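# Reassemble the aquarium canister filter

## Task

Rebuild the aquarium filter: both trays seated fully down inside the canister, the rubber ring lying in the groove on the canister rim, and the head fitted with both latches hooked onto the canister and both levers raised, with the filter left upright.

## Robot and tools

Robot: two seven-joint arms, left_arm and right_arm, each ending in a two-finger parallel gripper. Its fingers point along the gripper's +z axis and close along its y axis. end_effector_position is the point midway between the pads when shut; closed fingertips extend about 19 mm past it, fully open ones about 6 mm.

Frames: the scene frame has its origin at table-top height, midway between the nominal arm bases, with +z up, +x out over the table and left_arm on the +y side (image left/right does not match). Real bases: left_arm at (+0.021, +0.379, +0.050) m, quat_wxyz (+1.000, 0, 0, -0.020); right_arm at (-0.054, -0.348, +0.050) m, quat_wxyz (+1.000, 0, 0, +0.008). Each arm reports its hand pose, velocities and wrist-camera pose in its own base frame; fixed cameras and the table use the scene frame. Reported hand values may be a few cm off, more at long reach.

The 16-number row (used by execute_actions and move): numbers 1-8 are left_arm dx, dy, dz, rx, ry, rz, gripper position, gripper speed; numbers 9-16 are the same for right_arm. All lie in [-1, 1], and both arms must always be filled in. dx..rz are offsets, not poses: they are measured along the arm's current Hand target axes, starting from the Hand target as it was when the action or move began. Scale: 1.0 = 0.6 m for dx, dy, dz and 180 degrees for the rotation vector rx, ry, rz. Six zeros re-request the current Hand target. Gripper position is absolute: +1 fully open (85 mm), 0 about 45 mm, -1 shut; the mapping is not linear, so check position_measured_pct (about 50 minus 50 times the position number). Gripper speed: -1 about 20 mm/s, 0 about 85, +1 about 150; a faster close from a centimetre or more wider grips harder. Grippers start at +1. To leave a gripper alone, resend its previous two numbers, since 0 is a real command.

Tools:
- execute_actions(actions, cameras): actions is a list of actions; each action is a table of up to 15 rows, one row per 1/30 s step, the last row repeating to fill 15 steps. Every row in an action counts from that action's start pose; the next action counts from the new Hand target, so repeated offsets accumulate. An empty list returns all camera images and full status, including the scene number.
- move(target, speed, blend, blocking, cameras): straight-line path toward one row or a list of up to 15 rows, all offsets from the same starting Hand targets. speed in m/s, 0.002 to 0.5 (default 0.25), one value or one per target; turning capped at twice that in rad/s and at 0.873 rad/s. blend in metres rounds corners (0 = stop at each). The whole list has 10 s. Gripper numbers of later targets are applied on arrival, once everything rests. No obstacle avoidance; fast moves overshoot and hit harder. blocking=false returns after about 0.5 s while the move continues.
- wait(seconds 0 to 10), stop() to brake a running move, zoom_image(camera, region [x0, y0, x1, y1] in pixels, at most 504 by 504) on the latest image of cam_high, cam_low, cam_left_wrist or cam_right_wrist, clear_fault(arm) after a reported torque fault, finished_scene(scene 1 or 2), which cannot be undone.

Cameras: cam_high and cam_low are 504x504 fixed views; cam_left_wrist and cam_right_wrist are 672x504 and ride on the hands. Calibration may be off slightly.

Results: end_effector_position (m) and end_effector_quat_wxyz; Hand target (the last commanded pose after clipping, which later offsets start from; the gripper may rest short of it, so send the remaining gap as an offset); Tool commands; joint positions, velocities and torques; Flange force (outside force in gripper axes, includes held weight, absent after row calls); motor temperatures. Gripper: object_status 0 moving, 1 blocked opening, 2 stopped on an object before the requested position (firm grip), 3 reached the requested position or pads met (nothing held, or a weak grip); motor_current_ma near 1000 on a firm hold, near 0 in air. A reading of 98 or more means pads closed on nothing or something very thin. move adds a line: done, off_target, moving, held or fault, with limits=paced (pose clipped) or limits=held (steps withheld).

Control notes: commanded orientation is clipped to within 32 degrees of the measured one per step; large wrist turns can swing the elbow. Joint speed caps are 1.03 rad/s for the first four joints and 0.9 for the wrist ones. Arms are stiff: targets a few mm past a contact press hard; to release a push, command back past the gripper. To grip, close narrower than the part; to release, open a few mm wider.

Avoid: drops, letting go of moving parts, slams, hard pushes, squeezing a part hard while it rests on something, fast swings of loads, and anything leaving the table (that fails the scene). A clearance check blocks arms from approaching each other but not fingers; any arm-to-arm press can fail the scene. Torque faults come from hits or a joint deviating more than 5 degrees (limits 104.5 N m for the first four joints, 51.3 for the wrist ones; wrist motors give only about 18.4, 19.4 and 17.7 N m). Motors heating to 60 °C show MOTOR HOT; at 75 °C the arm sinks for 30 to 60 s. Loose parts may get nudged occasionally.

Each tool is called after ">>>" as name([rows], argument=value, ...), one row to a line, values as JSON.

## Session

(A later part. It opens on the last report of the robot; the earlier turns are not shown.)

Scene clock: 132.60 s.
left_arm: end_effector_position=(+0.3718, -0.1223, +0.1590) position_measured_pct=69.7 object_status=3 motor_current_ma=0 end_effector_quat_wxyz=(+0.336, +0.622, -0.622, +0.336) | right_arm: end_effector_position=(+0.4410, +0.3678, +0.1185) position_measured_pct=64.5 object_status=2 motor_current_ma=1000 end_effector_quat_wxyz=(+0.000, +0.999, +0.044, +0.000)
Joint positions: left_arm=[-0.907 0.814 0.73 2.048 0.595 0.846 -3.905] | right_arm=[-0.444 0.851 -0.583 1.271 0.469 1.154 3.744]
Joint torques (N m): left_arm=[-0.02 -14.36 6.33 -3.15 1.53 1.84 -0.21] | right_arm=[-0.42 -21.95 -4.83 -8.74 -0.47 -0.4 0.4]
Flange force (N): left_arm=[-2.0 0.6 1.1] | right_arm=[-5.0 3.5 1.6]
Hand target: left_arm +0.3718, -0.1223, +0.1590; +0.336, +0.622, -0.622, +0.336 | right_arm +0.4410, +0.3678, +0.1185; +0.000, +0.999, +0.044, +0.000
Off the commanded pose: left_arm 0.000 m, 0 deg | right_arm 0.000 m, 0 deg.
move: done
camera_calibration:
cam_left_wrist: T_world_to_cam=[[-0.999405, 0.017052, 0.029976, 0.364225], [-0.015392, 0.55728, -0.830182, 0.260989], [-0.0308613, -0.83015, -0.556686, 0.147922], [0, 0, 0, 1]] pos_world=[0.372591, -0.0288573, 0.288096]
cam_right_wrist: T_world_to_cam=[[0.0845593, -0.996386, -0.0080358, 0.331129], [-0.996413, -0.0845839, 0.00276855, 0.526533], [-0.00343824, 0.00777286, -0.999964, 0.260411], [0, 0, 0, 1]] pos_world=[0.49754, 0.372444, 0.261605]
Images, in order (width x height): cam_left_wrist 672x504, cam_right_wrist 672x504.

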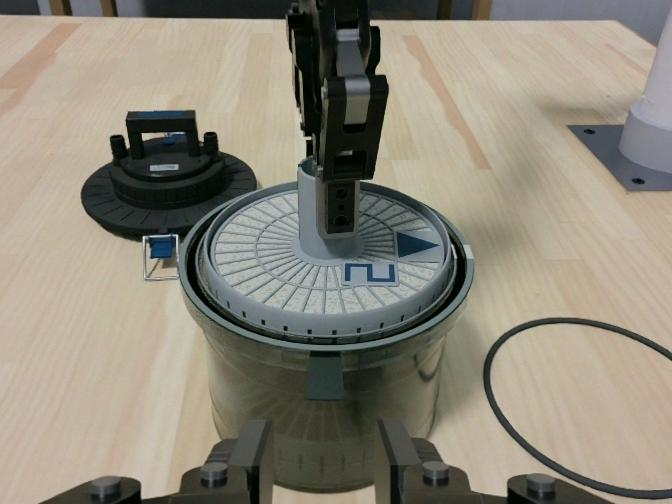

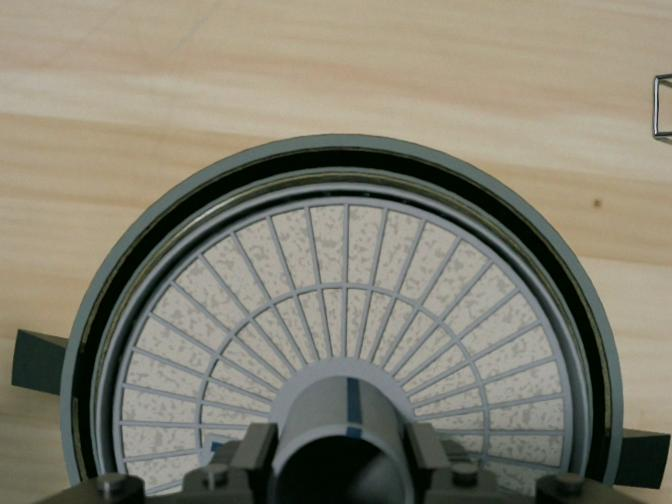

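>>> move(target=[0,0,0,0,0,0,-0.4,-1,0,0,0.02,0,0,0,-0.35,-1], speed=0.025)

>>> move(target=[0,0,0,0,0,0,-0.4,-1,0,0,0.01,0,0,0,-0.35,-1], speed=0.02, cameras=["cam_left_wrist","cam_right_wrist"])

Scene clock: 133.90 s.
left_arm: end_effector_position=(+0.3718, -0.1223, +0.1590) position_measured_pct=69.7 object_status=3 motor_current_ma=0 end_effector_quat_wxyz=(+0.336, +0.622, -0.622, +0.336) | right_arm: end_effector_position=(+0.4410, +0.3678, +0.1065) position_measured_pct=64.5 object_status=2 motor_current_ma=1000 end_effector_quat_wxyz=(+0.000, +0.999, +0.044, +0.000)
Joint positions: left_arm=[-0.907 0.814 0.73 2.048 0.595 0.846 -3.905] | right_arm=[-0.445 0.865 -0.578 1.284 0.477 1.129 3.737]
Joint torques (N m): left_arm=[0.01 -14.42 6.39 -3.23 1.51 1.77 -0.21] | right_arm=[-0.43 -22.25 -4.83 -8.72 -0.48 0.05 0.43]
Flange force (N): left_arm=[-2.1 0.8 1.0] | right_arm=[-5.9 4.1 2.9]
Hand target: left_arm +0.3718, -0.1223, +0.1590; +0.336, +0.622, -0.622, +0.336 | right_arm +0.4410, +0.3678, +0.1065; +0.000, +0.999, +0.044, +0.000
Off the commanded pose: left_arm 0.000 m, 0 deg | right_arm 0.000 m, 0 deg.
move: done

Scene clock: 134.63 s.
left_arm: end_effector_position=(+0.3718, -0.1223, +0.1590) position_measured_pct=69.7 object_status=3 motor_current_ma=0 end_effector_quat_wxyz=(+0.336, +0.622, -0.622, +0.336) | right_arm: end_effector_position=(+0.4410, +0.3678, +0.1005) position_measured_pct=64.5 object_status=2 motor_current_ma=1000 end_effector_quat_wxyz=(+0.000, +0.999, +0.044, +0.000)
Joint positions: left_arm=[-0.907 0.814 0.73 2.048 0.595 0.846 -3.905] | right_arm=[-0.446 0.873 -0.575 1.29 0.481 1.116 3.734]
Joint torques (N m): left_arm=[0 -14.42 6.33 -3.23 1.57 1.8 -0.24] | right_arm=[-0.41 -21.75 -4.87 -8.44 -0.39 -0.01 0.47]
Flange force (N): left_arm=[-2.1 0.7 1.0] | right_arm=[-6.0 3.9 1.8]
Hand target: left_arm +0.3718, -0.1223, +0.1590; +0.336, +0.622, -0.622, +0.336 | right_arm +0.4410, +0.3678, +0.1005; +0.000, +0.999, +0.044, +0.000
Off the commanded pose: left_arm 0.000 m, 0 deg | right_arm 0.000 m, 0 deg.
move: done
camera_calibration:
cam_left_wrist: T_world_to_cam=[[-0.999405, 0.017052, 0.029976, 0.364225], [-0.015392, 0.55728, -0.830182, 0.260989], [-0.0308613, -0.83015, -0.556686, 0.147922], [0, 0, 0, 1]] pos_world=[0.372591, -0.0288573, 0.288096]
cam_right_wrist: T_world_to_cam=[[0.0845593, -0.996386, -0.0080358, 0.330984], [-0.996413, -0.0845839, 0.00276855, 0.526583], [-0.00343824, 0.00777286, -0.999964, 0.242412], [0, 0, 0, 1]] pos_world=[0.49754, 0.372444, 0.243605]
Images, in order (width x height): cam_left_wrist 672x504, cam_right_wrist 672x504.

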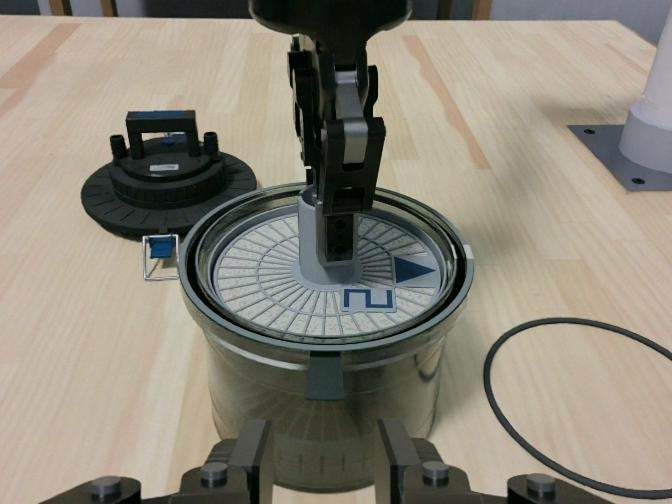

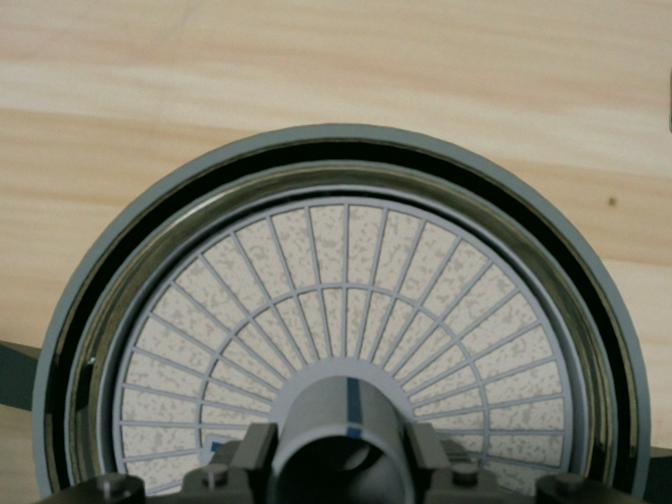

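>>> move(target=[0,0,0,0,0,0,-0.4,-1,0,0,0.02,0,0,0,-0.35,-1], speed=0.025)

>>> move(target=[0,0,0,0,0,0,-0.4,-1,0,0,0.014,0,0,0,-0.35,-1], speed=0.02, cameras=["cam_left_wrist","cam_right_wrist"])

Scene clock: 135.87 s.
left_arm: end_effector_position=(+0.3718, -0.1223, +0.1590) position_measured_pct=69.7 object_status=3 motor_current_ma=0 end_effector_quat_wxyz=(+0.336, +0.622, -0.622, +0.336) | right_arm: end_effector_position=(+0.4410, +0.3678, +0.0885) position_measured_pct=64.5 object_status=2 motor_current_ma=1000 end_effector_quat_wxyz=(+0.000, +0.999, +0.044, +0.000)
Joint positions: left_arm=[-0.907 0.814 0.73 2.048 0.595 0.846 -3.905] | right_arm=[-0.447 0.888 -0.569 1.302 0.49 1.091 3.727]
Joint torques (N m): left_arm=[-0.1 -14.39 6.29 -3.16 1.56 1.79 -0.22] | right_arm=[-0.41 -22.51 -4.79 -8.35 -0.35 -0.01 0.46]
Flange force (N): left_arm=[-2.0 0.4 1.0] | right_arm=[-5.0 3.3 2.5]
Hand target: left_arm +0.3718, -0.1223, +0.1590; +0.336, +0.622, -0.622, +0.336 | right_arm +0.4410, +0.3678, +0.0885; +0.000, +0.999, +0.044, +0.000
Off the commanded pose: left_arm 0.000 m, 0 deg | right_arm 0.000 m, 0 deg.
move: done

Scene clock: 136.63 s.
left_arm: end_effector_position=(+0.3718, -0.1223, +0.1590) position_measured_pct=69.7 object_status=3 motor_current_ma=0 end_effector_quat_wxyz=(+0.336, +0.622, -0.622, +0.336) | right_arm: end_effector_position=(+0.4410, +0.3678, +0.0801) position_measured_pct=64.5 object_status=2 motor_current_ma=1000 end_effector_quat_wxyz=(+0.000, +0.999, +0.044, +0.000)
Joint positions: left_arm=[-0.907 0.814 0.73 2.048 0.595 0.846 -3.905] | right_arm=[-0.449 0.899 -0.565 1.309 0.496 1.073 3.723]
Joint torques (N m): left_arm=[0.02 -14.37 6.37 -3.22 1.58 1.76 -0.17] | right_arm=[-0.46 -22.38 -4.91 -8.35 -0.48 -0.06 0.38]
Flange force (N): left_arm=[-2.1 0.8 0.8] | right_arm=[-5.4 3.9 2.3]
Hand target: left_arm +0.3718, -0.1223, +0.1590; +0.336, +0.622, -0.622, +0.336 | right_arm +0.4410, +0.3678, +0.0801; +0.000, +0.999, +0.044, +0.000
Off the commanded pose: left_arm 0.000 m, 0 deg | right_arm 0.000 m, 0 deg.
move: done
camera_calibration:
cam_left_wrist: T_world_to_cam=[[-0.999405, 0.017052, 0.029976, 0.364225], [-0.015392, 0.55728, -0.830182, 0.260989], [-0.0308613, -0.83015, -0.556686, 0.147922], [0, 0, 0, 1]] pos_world=[0.372591, -0.0288573, 0.288096]
cam_right_wrist: T_world_to_cam=[[0.0846583, -0.996378, -0.00802872, 0.330766], [-0.996404, -0.0846821, 0.00266771, 0.526695], [-0.00333794, 0.00777401, -0.999964, 0.221962], [0, 0, 0, 1]] pos_world=[0.49754, 0.372444, 0.223205]
Images, in order (width x height): cam_left_wrist 672x504, cam_right_wrist 672x504.

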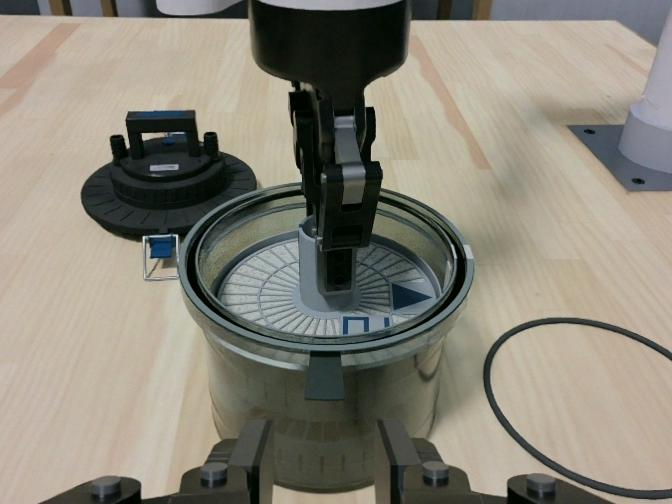

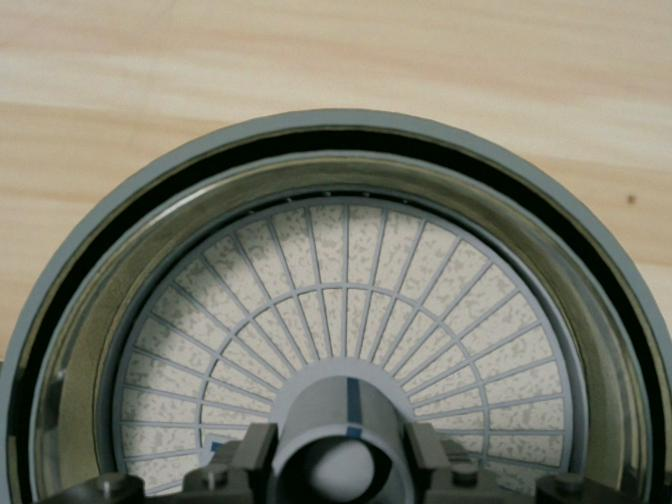

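>>> move(target=[0,0,0,0,0,0,-0.4,-1,0,0,0.016,0,0,0,-0.35,-1], speed=0.02)

>>> move(target=[0,0,0,0,0,0,-0.4,-1,0,0,0.012,0,0,0,-0.35,-1], speed=0.02, cameras=["cam_left_wrist","cam_right_wrist"])

Scene clock: 137.77 s.
left_arm: end_effector_position=(+0.3718, -0.1223, +0.1590) position_measured_pct=69.7 object_status=3 motor_current_ma=0 end_effector_quat_wxyz=(+0.336, +0.622, -0.622, +0.336) | right_arm: end_effector_position=(+0.4409, +0.3678, +0.0705) position_measured_pct=64.5 object_status=2 motor_current_ma=1000 end_effector_quat_wxyz=(+0.000, +0.999, +0.044, +0.000)
Joint positions: left_arm=[-0.907 0.814 0.73 2.048 0.595 0.846 -3.905] | right_arm=[-0.451 0.911 -0.56 1.317 0.503 1.054 3.717]
Joint torques (N m): left_arm=[-0.05 -14.35 6.4 -3.2 1.57 1.78 -0.24] | right_arm=[-0.25 -22.46 -4.69 -8.54 -0.34 0.05 0.3]
Flange force (N): left_arm=[-2.1 0.5 0.9] | right_arm=[-6.7 4.5 2.4]
Hand target: left_arm +0.3718, -0.1223, +0.1590; +0.336, +0.622, -0.622, +0.336 | right_arm +0.4409, +0.3678, +0.0705; +0.000, +0.999, +0.044, +0.000
Off the commanded pose: left_arm 0.000 m, 0 deg | right_arm 0.000 m, 0 deg.
move: done

Scene clock: 138.50 s.
left_arm: end_effector_position=(+0.3718, -0.1223, +0.1590) position_measured_pct=69.7 object_status=3 motor_current_ma=0 end_effector_quat_wxyz=(+0.336, +0.622, -0.622, +0.336) | right_arm: end_effector_position=(+0.4409, +0.3678, +0.0633) position_measured_pct=64.5 object_status=2 motor_current_ma=1000 end_effector_quat_wxyz=(+0.000, +0.999, +0.044, +0.000)
Joint positions: left_arm=[-0.907 0.814 0.73 2.048 0.595 0.846 -3.905] | right_arm=[-0.452 0.921 -0.556 1.322 0.508 1.039 3.713]
Joint torques (N m): left_arm=[0.01 -14.37 6.27 -3.18 1.52 1.83 -0.19] | right_arm=[-0.27 -22.35 -4.94 -8.04 -0.44 -0.13 0.38]
Flange force (N): left_arm=[-2.0 0.8 1.1] | right_arm=[-5.2 3.3 1.7]
Hand target: left_arm +0.3718, -0.1223, +0.1590; +0.336, +0.622, -0.622, +0.336 | right_arm +0.4409, +0.3678, +0.0633; +0.000, +0.999, +0.044, +0.000
Off the commanded pose: left_arm 0.000 m, 0 deg | right_arm 0.000 m, 0 deg.
move: done
camera_calibration:
cam_left_wrist: T_world_to_cam=[[-0.999405, 0.017052, 0.029976, 0.364225], [-0.015392, 0.55728, -0.830182, 0.260989], [-0.0308613, -0.83015, -0.556686, 0.147922], [0, 0, 0, 1]] pos_world=[0.372591, -0.0288573, 0.288096]
cam_right_wrist: T_world_to_cam=[[0.0846586, -0.996378, -0.00803718, 0.330633], [-0.996404, -0.0846832, 0.00276734, 0.526719], [-0.00343793, 0.007774, -0.999964, 0.205212], [0, 0, 0, 1]] pos_world=[0.49754, 0.372444, 0.206405]
Images, in order (width x height): cam_left_wrist 672x504, cam_right_wrist 672x504.

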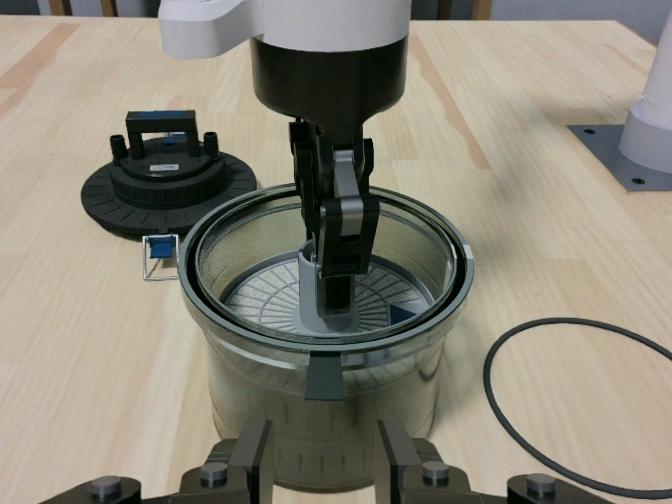

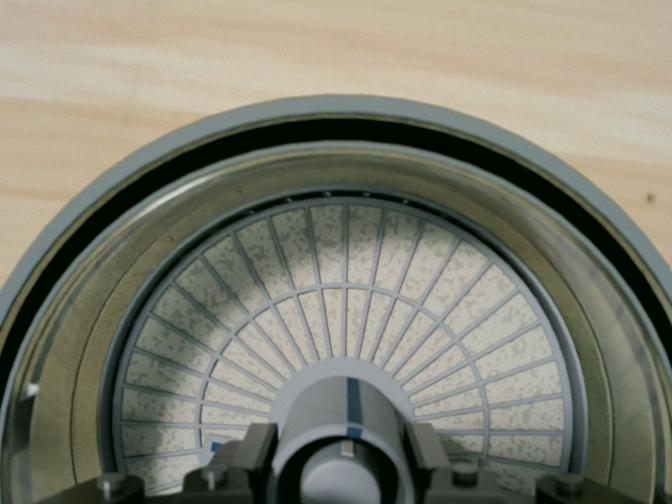

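>>> move(target=[0,0,0,0,0,0,-0.4,-1,0,0,0.006,0,0,0,-0.35,-1], speed=0.015)

>>> move(target=[0,0,0,0,0,0,-0.4,-1,0,0,0.005,0,0,0,-0.35,-1], speed=0.015)

Scene clock: 139.57 s.
left_arm: end_effector_position=(+0.3718, -0.1223, +0.1590) position_measured_pct=69.7 object_status=3 motor_current_ma=0 end_effector_quat_wxyz=(+0.336, +0.622, -0.622, +0.336) | right_arm: end_effector_position=(+0.4410, +0.3679, +0.0600) position_measured_pct=64.5 object_status=2 motor_current_ma=1000 end_effector_quat_wxyz=(+0.000, +0.999, +0.044, +0.000)
Joint positions: left_arm=[-0.907 0.814 0.73 2.048 0.595 0.846 -3.905] | right_arm=[-0.453 0.926 -0.554 1.325 0.511 1.032 3.711]
Joint torques (N m): left_arm=[0.04 -14.37 6.38 -3.12 1.56 1.79 -0.26] | right_arm=[2.04 6.28 3.66 -1.29 1.7 -3.12 0.27]
Flange force (N): left_arm=[-2.1 0.4 0.7] | right_arm=[-19.8 8.8 -54.5]
Hand target: left_arm +0.3718, -0.1223, +0.1590; +0.336, +0.622, -0.622, +0.336 | right_arm +0.4409, +0.3678, +0.0597; +0.000, +0.999, +0.044, +0.000
Off the commanded pose: left_arm 0.000 m, 0 deg | right_arm 0.000 m, 0 deg.
move: done

Scene clock: 140.27 s.
left_arm: end_effector_position=(+0.3718, -0.1223, +0.1590) position_measured_pct=69.7 object_status=3 motor_current_ma=0 end_effector_quat_wxyz=(+0.336, +0.622, -0.622, +0.336) | right_arm: end_effector_position=(+0.4410, +0.3679, +0.0570) position_measured_pct=64.5 object_status=2 motor_current_ma=1000 end_effector_quat_wxyz=(+0.000, +0.999, +0.044, +0.000)
Joint positions: left_arm=[-0.907 0.814 0.73 2.048 0.595 0.846 -3.905] | right_arm=[-0.454 0.93 -0.553 1.327 0.513 1.026 3.71]
Joint torques (N m): left_arm=[-0.04 -14.28 6.31 -3.17 1.58 1.74 -0.23] | right_arm=[0.88 41.9 10.68 8.19 2.68 -7.66 0.5]
Flange force (N): left_arm=[-1.8 0.5 0.6] | right_arm=[-31.0 18.5 -124.3]
Hand target: left_arm +0.3718, -0.1223, +0.1590; +0.336, +0.622, -0.622, +0.336 | right_arm +0.4409, +0.3678, +0.0567; +0.000, +0.999, +0.044, +0.000
Off the commanded pose: left_arm 0.000 m, 0 deg | right_arm 0.000 m, 0 deg.
move: done

>>> move(target=[0,0,0,0,0,0,-0.4,-1,0,0,-0.006,0,0,0,-0.35,-1], speed=0.03, cameras=["all"])

>>> zoom_image(camera="cam_left_wrist", region=[180, 200, 480, 500])

Scene clock: 141.63 s.
left_arm: end_effector_position=(+0.3718, -0.1223, +0.1590) position_measured_pct=69.7 object_status=3 motor_current_ma=0 end_effector_quat_wxyz=(+0.336, +0.622, -0.622, +0.336) | right_arm: end_effector_position=(+0.4408, +0.3677, +0.0600) position_measured_pct=64.5 object_status=2 motor_current_ma=1000 end_effector_quat_wxyz=(+0.000, +0.999, +0.044, -0.001)
Joint positions: left_arm=[-0.907 0.814 0.73 2.048 0.595 0.846 -3.905] | right_arm=[-0.453 0.926 -0.554 1.324 0.511 1.033 3.712]
Joint torques (N m): left_arm=[-0.02 -14.41 6.26 -3.22 1.54 1.79 -0.14] | right_arm=[0.13 -7.25 -1.14 -2.3 -0.2 -0.26 0.45]
Flange force (N): left_arm=[-2.1 0.9 1.1] | right_arm=[-7.8 4.1 -25.6]
Hand target: left_arm +0.3718, -0.1223, +0.1590; +0.336, +0.622, -0.622, +0.336 | right_arm +0.4409, +0.3678, +0.0603; +0.000, +0.999, +0.044, +0.000
Off the commanded pose: left_arm 0.000 m, 0 deg | right_arm 0.000 m, 0 deg.
move: done
camera_calibration:
cam_left_wrist: T_world_to_cam=[[-0.999405, 0.017052, 0.029976, 0.364225], [-0.015392, 0.55728, -0.830182, 0.260989], [-0.0308613, -0.83015, -0.556686, 0.147922], [0, 0, 0, 1]] pos_world=[0.372591, -0.0288573, 0.288096]
cam_right_wrist: T_world_to_cam=[[0.0845602, -0.996388, -0.00777067, 0.330612], [-0.996411, -0.084587, 0.00319248, 0.526509], [-0.00383825, 0.00747283, -0.999965, 0.202123], [0, 0, 0, 1]] pos_world=[0.497438, 0.372443, 0.203004]

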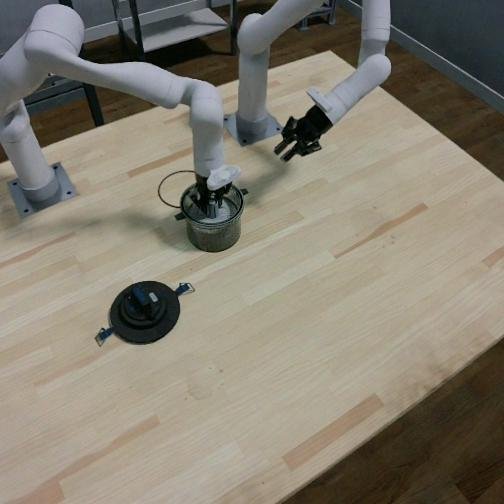

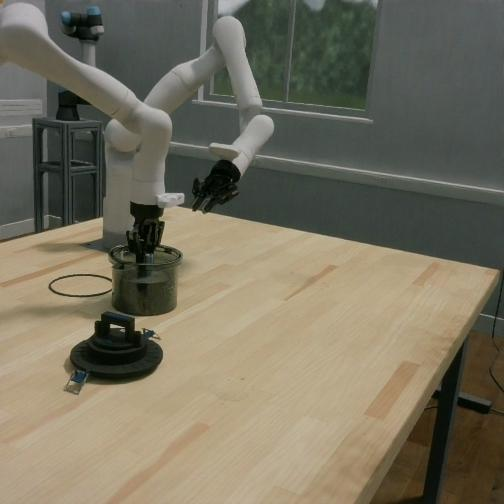

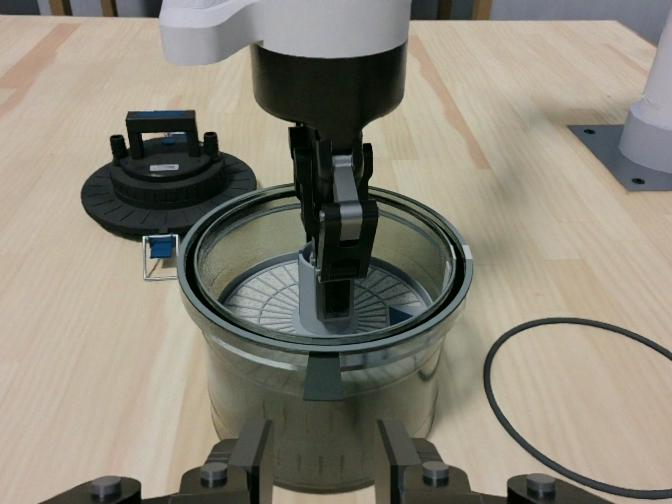

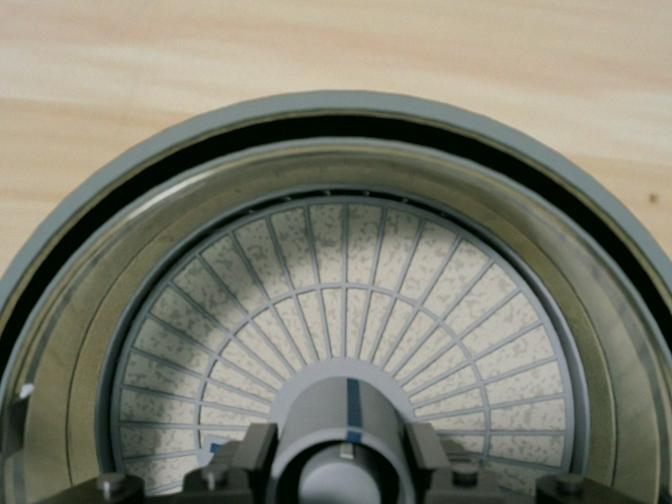

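Scaled by 1.680.

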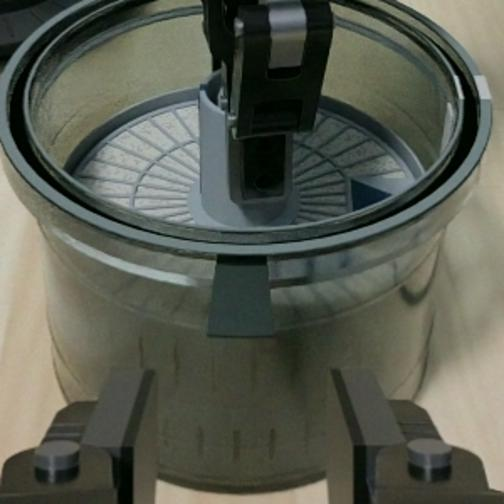

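>>> zoom_image(camera="cam_right_wrist", region=[240, 360, 440, 504])

>>> zoom_image(camera="cam_left_wrist", region=[200, 350, 450, 500])

>>> zoom_image(camera="cam_high", region=[170, 170, 260, 260])

>>> zoom_image(camera="cam_low", region=[100, 230, 200, 330])

Scaled by 2.520.

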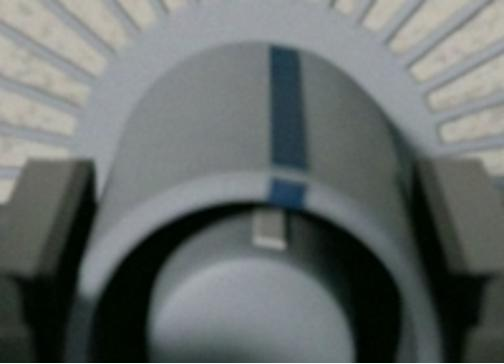

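Scaled by 2.016.

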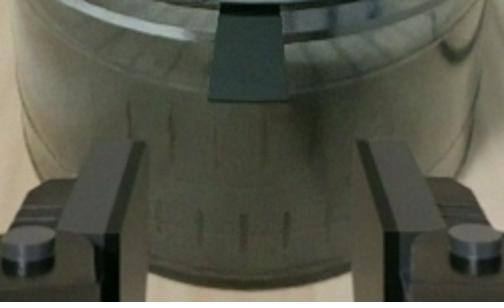

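Scaled by 5.600.

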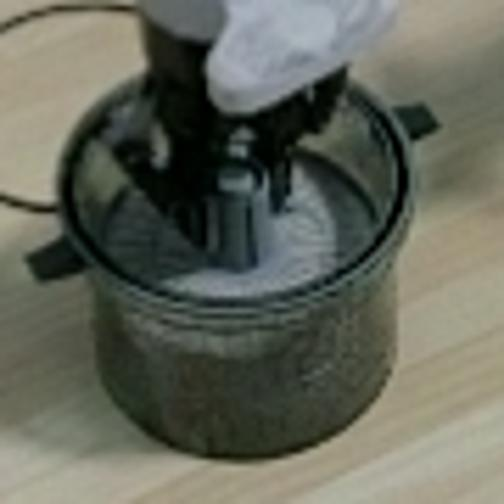

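Scaled by 5.040.

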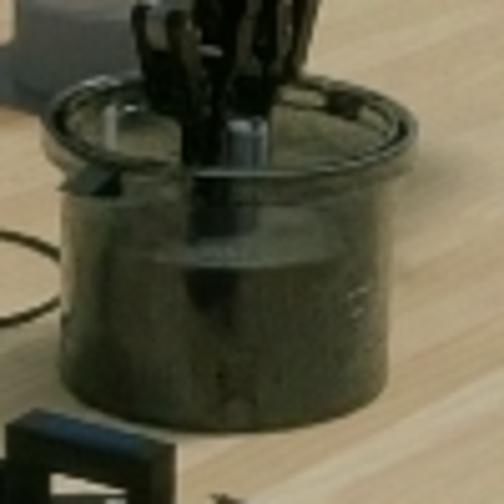

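>>> zoom_image(camera="cam_left_wrist", region=[230, 385, 330, 485])

>>> zoom_image(camera="cam_left_wrist", region=[310, 385, 410, 485])

>>> zoom_image(camera="cam_right_wrist", region=[290, 410, 390, 504])

Scaled by 5.040.

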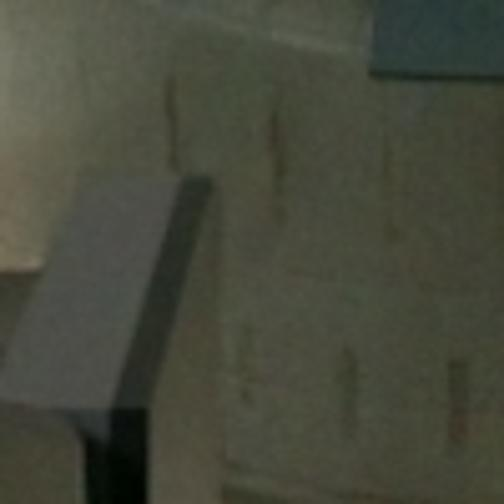

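Scaled by 5.040.

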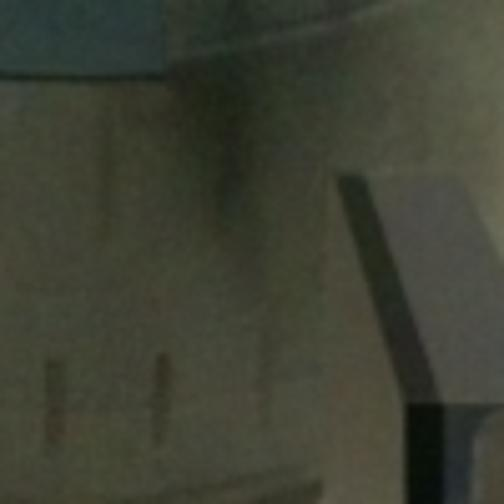

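Scaled by 5.040.

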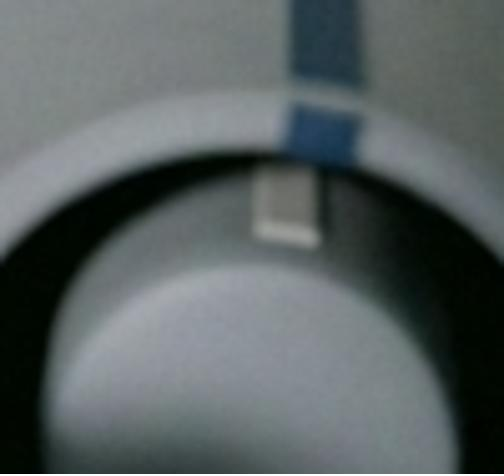

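>>> move(target=[0,0,0,0,0,0,-0.4,-1,0,0,-0.003,0,0,0,-0.35,-1], speed=0.02)

>>> move(target=[0,0,0,0,0,0,-0.4,-1,0,0,0.001,0,0,-0.004,-0.35,-1], speed=0.02, cameras=["cam_right_wrist"])

>>> zoom_image(camera="cam_right_wrist", region=[240, 360, 440, 504])

Scene clock: 147.63 s.
left_arm: end_effector_position=(+0.3718, -0.1223, +0.1590) position_measured_pct=69.7 object_status=3 motor_current_ma=0 end_effector_quat_wxyz=(+0.336, +0.622, -0.622, +0.336) | right_arm: end_effector_position=(+0.4409, +0.3678, +0.0621) position_measured_pct=64.5 object_status=2 motor_current_ma=1000 end_effector_quat_wxyz=(+0.000, +0.999, +0.044, +0.000)
Joint positions: left_arm=[-0.907 0.814 0.73 2.048 0.595 0.846 -3.905] | right_arm=[-0.452 0.923 -0.555 1.323 0.509 1.037 3.713]
Joint torques (N m): left_arm=[0.05 -14.3 6.23 -3.17 1.55 1.73 -0.22] | right_arm=[-0.41 -22.32 -4.83 -8.32 -0.44 -0.16 0.38]
Flange force (N): left_arm=[-1.8 0.7 0.6] | right_arm=[-6.2 4.4 1.7]
Hand target: left_arm +0.3718, -0.1223, +0.1590; +0.336, +0.622, -0.622, +0.336 | right_arm +0.4409, +0.3678, +0.0621; +0.000, +0.999, +0.044, +0.000
Off the commanded pose: left_arm 0.000 m, 0 deg | right_arm 0.000 m, 0 deg.
move: done

Scene clock: 148.33 s.
left_arm: end_effector_position=(+0.3718, -0.1223, +0.1590) position_measured_pct=69.7 object_status=3 motor_current_ma=0 end_effector_quat_wxyz=(+0.336, +0.622, -0.622, +0.336) | right_arm: end_effector_position=(+0.4409, +0.3678, +0.0615) position_measured_pct=64.5 object_status=2 motor_current_ma=1000 end_effector_quat_wxyz=(+0.000, +0.999, +0.050, +0.000)
Joint positions: left_arm=[-0.907 0.814 0.73 2.048 0.595 0.846 -3.905] | right_arm=[-0.451 0.924 -0.558 1.323 0.512 1.037 3.723]
Joint torques (N m): left_arm=[-0.08 -14.36 6.32 -3.24 1.53 1.76 -0.22] | right_arm=[-0.42 -22.45 -4.85 -8.31 -0.51 -0.16 0.41]
Flange force (N): left_arm=[-1.9 0.7 1.0] | right_arm=[-6.2 4.2 1.9]
Hand target: left_arm +0.3718, -0.1223, +0.1590; +0.336, +0.622, -0.622, +0.336 | right_arm +0.4409, +0.3678, +0.0615; +0.000, +0.999, +0.050, +0.000
Off the commanded pose: left_arm 0.000 m, 0 deg | right_arm 0.000 m, 0 deg.
move: done
camera_calibration:
cam_right_wrist: T_world_to_cam=[[0.0969575, -0.995256, -0.00801886, 0.324791], [-0.995282, -0.0969821, 0.00273549, 0.530714], [-0.0035002, 0.0077158, -0.999964, 0.203359], [0, 0, 0, 1]] pos_world=[0.497432, 0.373151, 0.204505]
Images, in order (width x height): cam_right_wrist 672x504.

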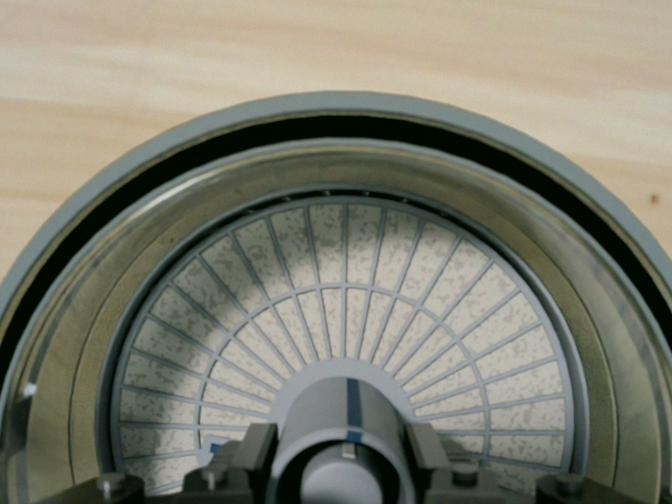

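Scaled by 2.520.

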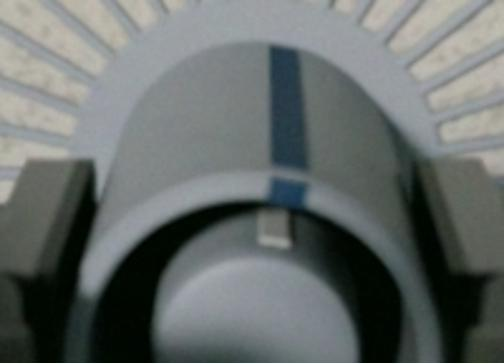

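>>> move(target=[0,0,0,0,0,0,-0.4,-1,0,0,0.0017,0,0,0,-0.35,-1], speed=0.02)

Scene clock: 149.40 s.
left_arm: end_effector_position=(+0.3718, -0.1223, +0.1590) position_measured_pct=69.7 object_status=3 motor_current_ma=0 end_effector_quat_wxyz=(+0.336, +0.622, -0.622, +0.336) | right_arm: end_effector_position=(+0.4410, +0.3678, +0.0605) position_measured_pct=64.5 object_status=2 motor_current_ma=1000 end_effector_quat_wxyz=(+0.000, +0.999, +0.050, +0.000)
Joint positions: left_arm=[-0.907 0.814 0.73 2.048 0.595 0.846 -3.905] | right_arm=[-0.451 0.926 -0.558 1.324 0.513 1.035 3.723]
Joint torques (N m): left_arm=[0.01 -14.39 6.35 -3.18 1.51 1.82 -0.19] | right_arm=[1.23 -15.32 -2.1 -5.47 0.04 -0.04 0.44]
Flange force (N): left_arm=[-2.1 0.7 1.1] | right_arm=[-7.8 1.6 -11.2]
Hand target: left_arm +0.3718, -0.1223, +0.1590; +0.336, +0.622, -0.622, +0.336 | right_arm +0.4409, +0.3678, +0.0605; +0.000, +0.999, +0.050, +0.000
Off the commanded pose: left_arm 0.000 m, 0 deg | right_arm 0.000 m, 0 deg.
move: done

>>> move(target=[0,0,0,0,0,0,-0.4,-1,0,0,0,0,0,-0.004,-0.35,-1], speed=0.02)

>>> move(target=[0,0,0,0,0,0,-0.4,-1,0,0,0,0,0,-0.004,-0.35,-1], speed=0.02)

Scene clock: 152.50 s.
left_arm: end_effector_position=(+0.3718, -0.1223, +0.1590) position_measured_pct=69.7 object_status=3 motor_current_ma=0 end_effector_quat_wxyz=(+0.336, +0.622, -0.622, +0.336) | right_arm: end_effector_position=(+0.4409, +0.3678, +0.0604) position_measured_pct=64.5 object_status=2 motor_current_ma=1000 end_effector_quat_wxyz=(+0.000, +0.998, +0.056, +0.000)
Joint positions: left_arm=[-0.907 0.814 0.73 2.048 0.595 0.846 -3.905] | right_arm=[-0.45 0.927 -0.56 1.324 0.516 1.036 3.733]
Joint torques (N m): left_arm=[0.06 -14.25 6.23 -3.21 1.5 1.83 -0.22] | right_arm=[0.91 -14.01 -2.14 -5.12 0.07 -0.24 0.56]
Flange force (N): left_arm=[-1.6 1.0 0.9] | right_arm=[-8.3 2.3 -13.7]
Hand target: left_arm +0.3718, -0.1223, +0.1590; +0.336, +0.622, -0.622, +0.336 | right_arm +0.4409, +0.3678, +0.0605; +0.000, +0.998, +0.057, +0.000
Off the commanded pose: left_arm 0.000 m, 0 deg | right_arm 0.000 m, 0 deg.
move: done

Scene clock: 153.20 s.
left_arm: end_effector_position=(+0.3718, -0.1223, +0.1590) position_measured_pct=69.7 object_status=3 motor_current_ma=0 end_effector_quat_wxyz=(+0.336, +0.622, -0.622, +0.336) | right_arm: end_effector_position=(+0.4409, +0.3678, +0.0605) position_measured_pct=64.5 object_status=2 motor_current_ma=1000 end_effector_quat_wxyz=(+0.000, +0.998, +0.063, +0.000)
Joint positions: left_arm=[-0.907 0.814 0.73 2.048 0.595 0.846 -3.905] | right_arm=[-0.449 0.927 -0.563 1.324 0.518 1.036 3.744]
Joint torques (N m): left_arm=[-0.01 -14.41 6.38 -3.2 1.54 1.8 -0.19] | right_arm=[-0.3 -13.87 -3.19 -4.76 -0.43 -0.25 0.56]
Flange force (N): left_arm=[-2.2 0.7 1.0] | right_arm=[-6.8 3.7 -13.5]
Hand target: left_arm +0.3718, -0.1223, +0.1590; +0.336, +0.622, -0.622, +0.336 | right_arm +0.4409, +0.3678, +0.0605; +0.000, +0.998, +0.063, +0.000
Off the commanded pose: left_arm 0.000 m, 0 deg | right_arm 0.000 m, 0 deg.
move: done

>>> move(target=[0,0,0,0,0,0,-0.4,-1,0,0,0,0,0,-0.004,-0.35,-1], speed=0.02, cameras=["cam_right_wrist","cam_left_wrist"])

>>> zoom_image(camera="cam_right_wrist", region=[240, 360, 440, 504])

>>> zoom_image(camera="cam_left_wrist", region=[240, 365, 400, 485])

Scene clock: 154.50 s.
left_arm: end_effector_position=(+0.3718, -0.1223, +0.1590) position_measured_pct=69.7 object_status=3 motor_current_ma=0 end_effector_quat_wxyz=(+0.336, +0.622, -0.622, +0.336) | right_arm: end_effector_position=(+0.4409, +0.3678, +0.0605) position_measured_pct=64.5 object_status=2 motor_current_ma=1000 end_effector_quat_wxyz=(+0.000, +0.998, +0.069, +0.000)
Joint positions: left_arm=[-0.907 0.814 0.73 2.048 0.595 0.846 -3.905] | right_arm=[-0.447 0.928 -0.566 1.324 0.521 1.037 3.755]
Joint torques (N m): left_arm=[-0.04 -14.41 6.31 -3.15 1.6 1.79 -0.14] | right_arm=[-0.6 -13.89 -3.52 -4.7 -0.47 -0.27 0.63]
Flange force (N): left_arm=[-2.2 0.5 1.0] | right_arm=[-6.6 4.0 -13.3]
Hand target: left_arm +0.3718, -0.1223, +0.1590; +0.336, +0.622, -0.622, +0.336 | right_arm +0.4409, +0.3678, +0.0605; +0.000, +0.998, +0.069, +0.000
Off the commanded pose: left_arm 0.000 m, 0 deg | right_arm 0.000 m, 0 deg.
move: done
camera_calibration:
cam_left_wrist: T_world_to_cam=[[-0.999405, 0.017052, 0.029976, 0.364225], [-0.015392, 0.55728, -0.830182, 0.260989], [-0.0308613, -0.83015, -0.556686, 0.147922], [0, 0, 0, 1]] pos_world=[0.372591, -0.0288573, 0.288096]
cam_right_wrist: T_world_to_cam=[[0.134364, -0.990899, -0.00809164, 0.306695], [-0.990925, -0.13439, 0.00273342, 0.542571], [-0.00379598, 0.00765094, -0.999964, 0.202514], [0, 0, 0, 1]] pos_world=[0.497207, 0.375271, 0.203505]
Images, in order (width x height): cam_left_wrist 672x504, cam_right_wrist 672x504.

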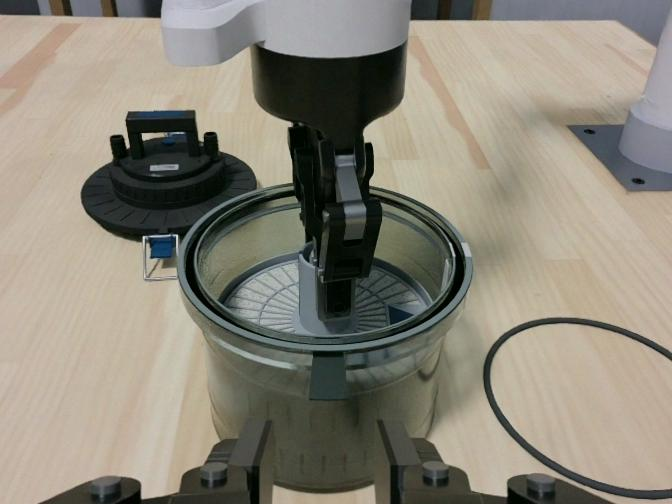

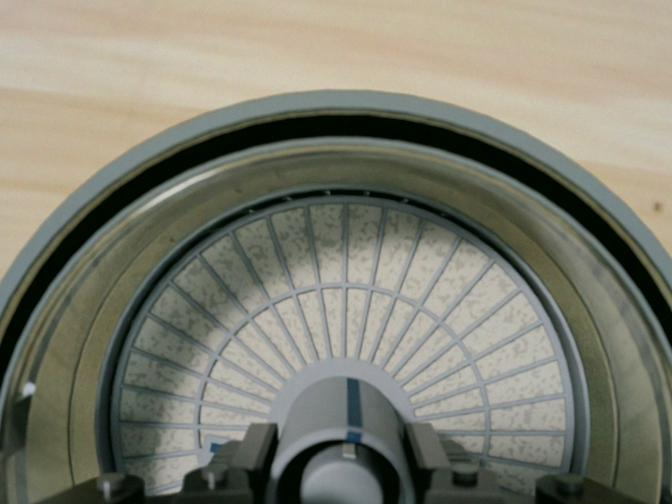

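Scaled by 2.520.

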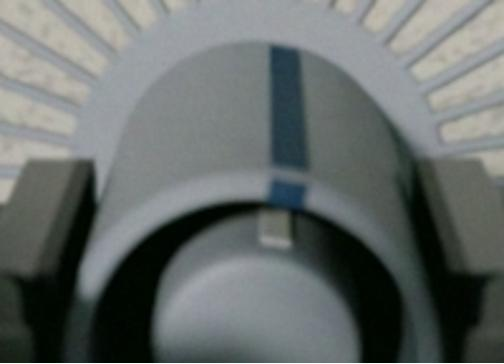

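Scaled by 3.150.

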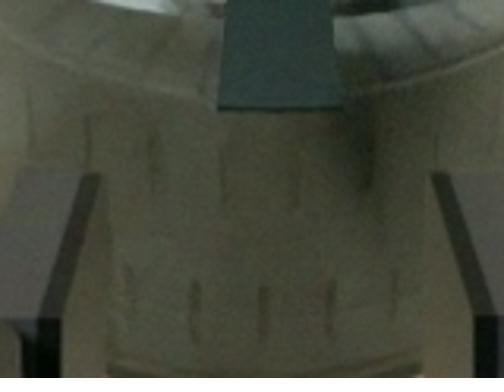

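>>> move(target=[0,0,0,0,0,0,-0.4,-1,0,0,-0.0012,0,0,0,-0.35,-1], speed=0.02)

>>> move(target=[0,0,0,0,0,0,-0.4,-1,0,0,0,0,0,0,-0.15,-1], speed=0.02)

>>> wait(seconds=0.5, cameras=["all"])

>>> zoom_image(camera="cam_right_wrist", region=[240, 360, 440, 504])

>>> zoom_image(camera="cam_left_wrist", region=[240, 365, 400, 485])

Scene clock: 157.57 s.
left_arm: end_effector_position=(+0.3718, -0.1223, +0.1590) position_measured_pct=69.7 object_status=3 motor_current_ma=0 end_effector_quat_wxyz=(+0.336, +0.622, -0.622, +0.336) | right_arm: end_effector_position=(+0.4409, +0.3678, +0.0611) position_measured_pct=64.5 object_status=2 motor_current_ma=1000 end_effector_quat_wxyz=(+0.000, +0.998, +0.069, +0.000)
Joint positions: left_arm=[-0.907 0.814 0.73 2.048 0.595 0.846 -3.905] | right_arm=[-0.447 0.927 -0.566 1.323 0.52 1.039 3.756]
Joint torques (N m): left_arm=[-0.07 -14.38 6.35 -3.24 1.57 1.81 -0.19] | right_arm=[-0.42 -20.5 -4.76 -7.55 -0.6 -0.24 0.4]
Flange force (N): left_arm=[-2.1 0.7 1.1] | right_arm=[-6.5 4.0 -1.4]
Hand target: left_arm +0.3718, -0.1223, +0.1590; +0.336, +0.622, -0.622, +0.336 | right_arm +0.4409, +0.3678, +0.0612; +0.000, +0.998, +0.069, +0.000
Off the commanded pose: left_arm 0.000 m, 0 deg | right_arm 0.000 m, 0 deg.
move: done

Scene clock: 158.13 s.
left_arm: end_effector_position=(+0.3718, -0.1223, +0.1590) position_measured_pct=69.7 object_status=3 motor_current_ma=0 end_effector_quat_wxyz=(+0.336, +0.622, -0.622, +0.336) | right_arm: end_effector_position=(+0.4409, +0.3678, +0.0612) position_measured_pct=57.6 object_status=0 motor_current_ma=0 end_effector_quat_wxyz=(+0.000, +0.998, +0.069, +0.000)
Joint positions: left_arm=[-0.907 0.814 0.73 2.048 0.595 0.846 -3.905] | right_arm=[-0.447 0.927 -0.567 1.323 0.52 1.039 3.756]
Joint torques (N m): left_arm=[0.03 -14.31 6.4 -3.25 1.56 1.79 -0.16] | right_arm=[-0.41 -21.83 -4.85 -8.02 -0.42 -0.16 0.41]
Flange force (N): left_arm=[-2.1 1.0 0.8] | right_arm=[-6.3 3.9 0.8]
Hand target: left_arm +0.3718, -0.1223, +0.1590; +0.336, +0.622, -0.622, +0.336 | right_arm +0.4409, +0.3678, +0.0612; +0.000, +0.998, +0.069, +0.000
Off the commanded pose: left_arm 0.000 m, 0 deg | right_arm 0.000 m, 0 deg.
move: done

Scene clock: 158.63 s.
left_arm: end_effector_position=(+0.3718, -0.1223, +0.1590) position_measured_pct=69.7 object_status=3 motor_current_ma=0 end_effector_quat_wxyz=(+0.336, +0.622, -0.622, +0.336) | right_arm: end_effector_position=(+0.4409, +0.3678, +0.0612) position_measured_pct=57.6 object_status=3 motor_current_ma=0 end_effector_quat_wxyz=(+0.000, +0.998, +0.069, +0.000)
Joint positions: left_arm=[-0.907 0.814 0.73 2.048 0.595 0.846 -3.905] | right_arm=[-0.447 0.927 -0.567 1.323 0.52 1.039 3.756]
Joint torques (N m): left_arm=[-0.02 -14.38 6.37 -3.24 1.53 1.82 -0.21] | right_arm=[-0.4 -21.84 -4.81 -7.99 -0.43 -0.15 0.4]
Flange force (N): left_arm=[-2.1 0.8 1.1] | right_arm=[-6.2 3.8 0.8]
Hand target: left_arm +0.3718, -0.1223, +0.1590; +0.336, +0.622, -0.622, +0.336 | right_arm +0.4409, +0.3678, +0.0612; +0.000, +0.998, +0.069, +0.000
Tool commands: left_gripper/position=-0.4 left_gripper/speed=-1.0 right_gripper/position=-0.15 right_gripper/speed=-1.0
Off the commanded pose: left_arm 0.000 m, 0 deg | right_arm 0.000 m, 0 deg.
wait: 0.50 s; at rest by 0.17 s
camera_calibration:
cam_left_wrist: T_world_to_cam=[[-0.999405, 0.017052, 0.029976, 0.364225], [-0.015392, 0.55728, -0.830182, 0.260989], [-0.0308613, -0.83015, -0.556686, 0.147922], [0, 0, 0, 1]] pos_world=[0.372591, -0.0288573, 0.288096]
cam_right_wrist: T_world_to_cam=[[0.134561, -0.990872, -0.0080944, 0.306594], [-0.990898, -0.134586, 0.002731, 0.54263], [-0.00379547, 0.00765324, -0.999964, 0.203212], [0, 0, 0, 1]] pos_world=[0.497207, 0.375271, 0.204205]

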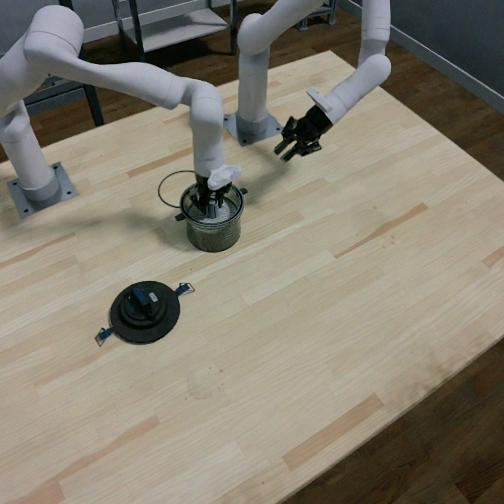

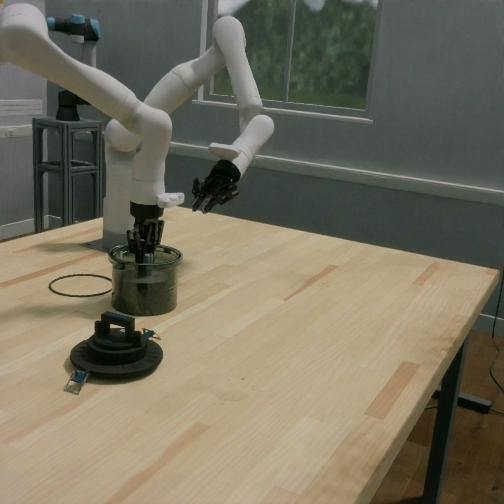

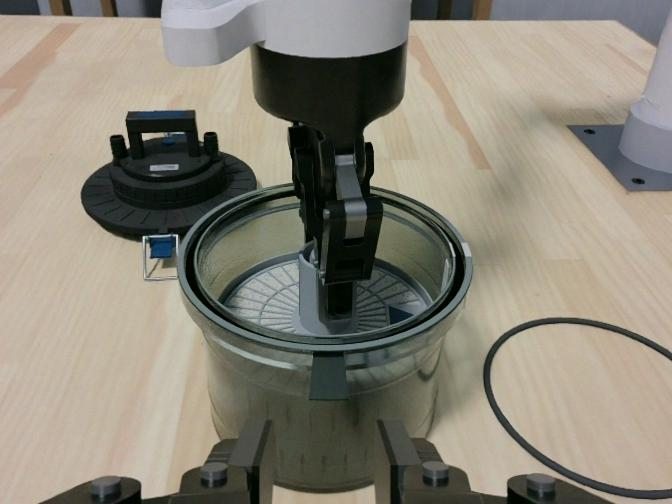

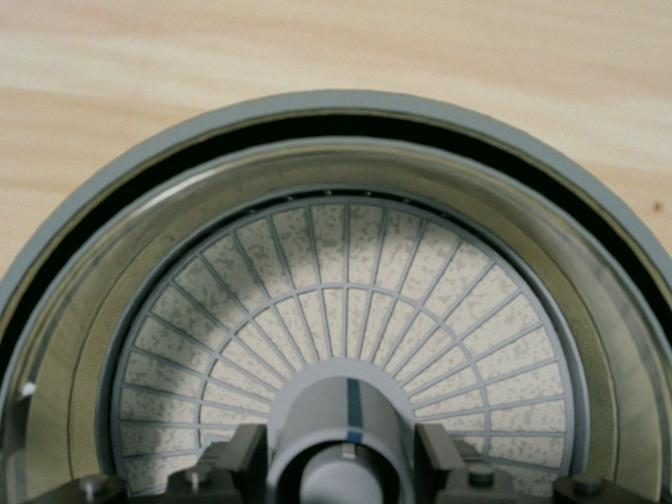

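Scaled by 2.520.

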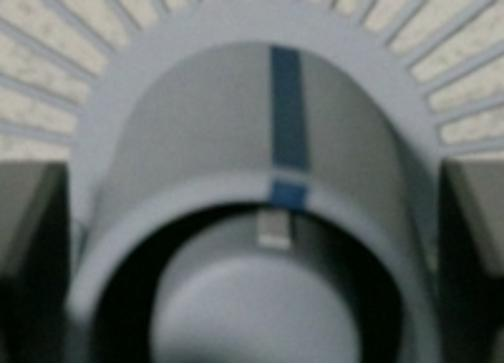

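Scaled by 3.150.

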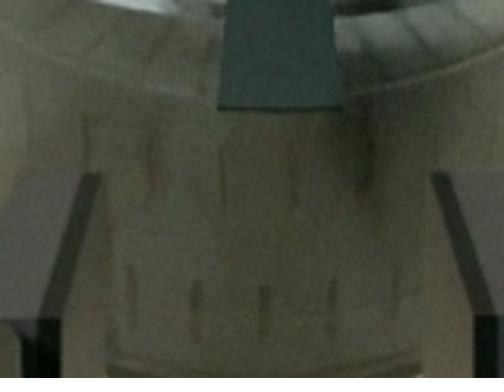

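>>> move(target=[0,0,0,0,0,0,-0.4,-1,0,0,0,0,0,0,-0.35,-1])

>>> wait(seconds=0.8)

Scene clock: 167.50 s.
left_arm: end_effector_position=(+0.3718, -0.1223, +0.1590) position_measured_pct=69.7 object_status=3 motor_current_ma=0 end_effector_quat_wxyz=(+0.336, +0.622, -0.622, +0.336) | right_arm: end_effector_position=(+0.4410, +0.3678, +0.0612) position_measured_pct=64.5 object_status=0 motor_current_ma=1000 end_effector_quat_wxyz=(+0.000, +0.998, +0.069, +0.000)
Joint positions: left_arm=[-0.907 0.814 0.73 2.048 0.595 0.846 -3.905] | right_arm=[-0.447 0.927 -0.567 1.323 0.52 1.039 3.756]
Joint torques (N m): left_arm=[-0.09 -14.41 6.36 -3.27 1.57 1.81 -0.21] | right_arm=[-0.11 -19.27 -4.05 -7.06 -0.29 -0.24 0.49]
Flange force (N): left_arm=[-2.1 0.7 1.3] | right_arm=[-6.9 3.4 -4.0]
Hand target: left_arm +0.3718, -0.1223, +0.1590; +0.336, +0.622, -0.622, +0.336 | right_arm +0.4409, +0.3678, +0.0612; +0.000, +0.998, +0.069, +0.000
Off the commanded pose: left_arm 0.000 m, 0 deg | right_arm 0.000 m, 0 deg.
move: done

Scene clock: 168.30 s.
left_arm: end_effector_position=(+0.3718, -0.1223, +0.1590) position_measured_pct=69.7 object_status=3 motor_current_ma=0 end_effector_quat_wxyz=(+0.336, +0.622, -0.622, +0.336) | right_arm: end_effector_position=(+0.4410, +0.3678, +0.0612) position_measured_pct=64.5 object_status=2 motor_current_ma=1000 end_effector_quat_wxyz=(+0.000, +0.998, +0.069, +0.000)
Joint positions: left_arm=[-0.907 0.814 0.73 2.048 0.595 0.846 -3.905] | right_arm=[-0.447 0.927 -0.567 1.323 0.52 1.039 3.756]
Joint torques (N m): left_arm=[-0.04 -14.32 6.39 -3.23 1.5 1.78 -0.13] | right_arm=[-0.08 -19.26 -4.05 -7.07 -0.29 -0.23 0.47]
Flange force (N): left_arm=[-2.0 0.9 1.0] | right_arm=[-6.9 3.4 -4.0]
Hand target: left_arm +0.3718, -0.1223, +0.1590; +0.336, +0.622, -0.622, +0.336 | right_arm +0.4409, +0.3678, +0.0612; +0.000, +0.998, +0.069, +0.000
Tool commands: left_gripper/position=-0.4 left_gripper/speed=-1.0 right_gripper/position=-0.35 right_gripper/speed=-1.0
Off the commanded pose: left_arm 0.000 m, 0 deg | right_arm 0.000 m, 0 deg.
wait: 0.80 s; at rest by 0.17 s


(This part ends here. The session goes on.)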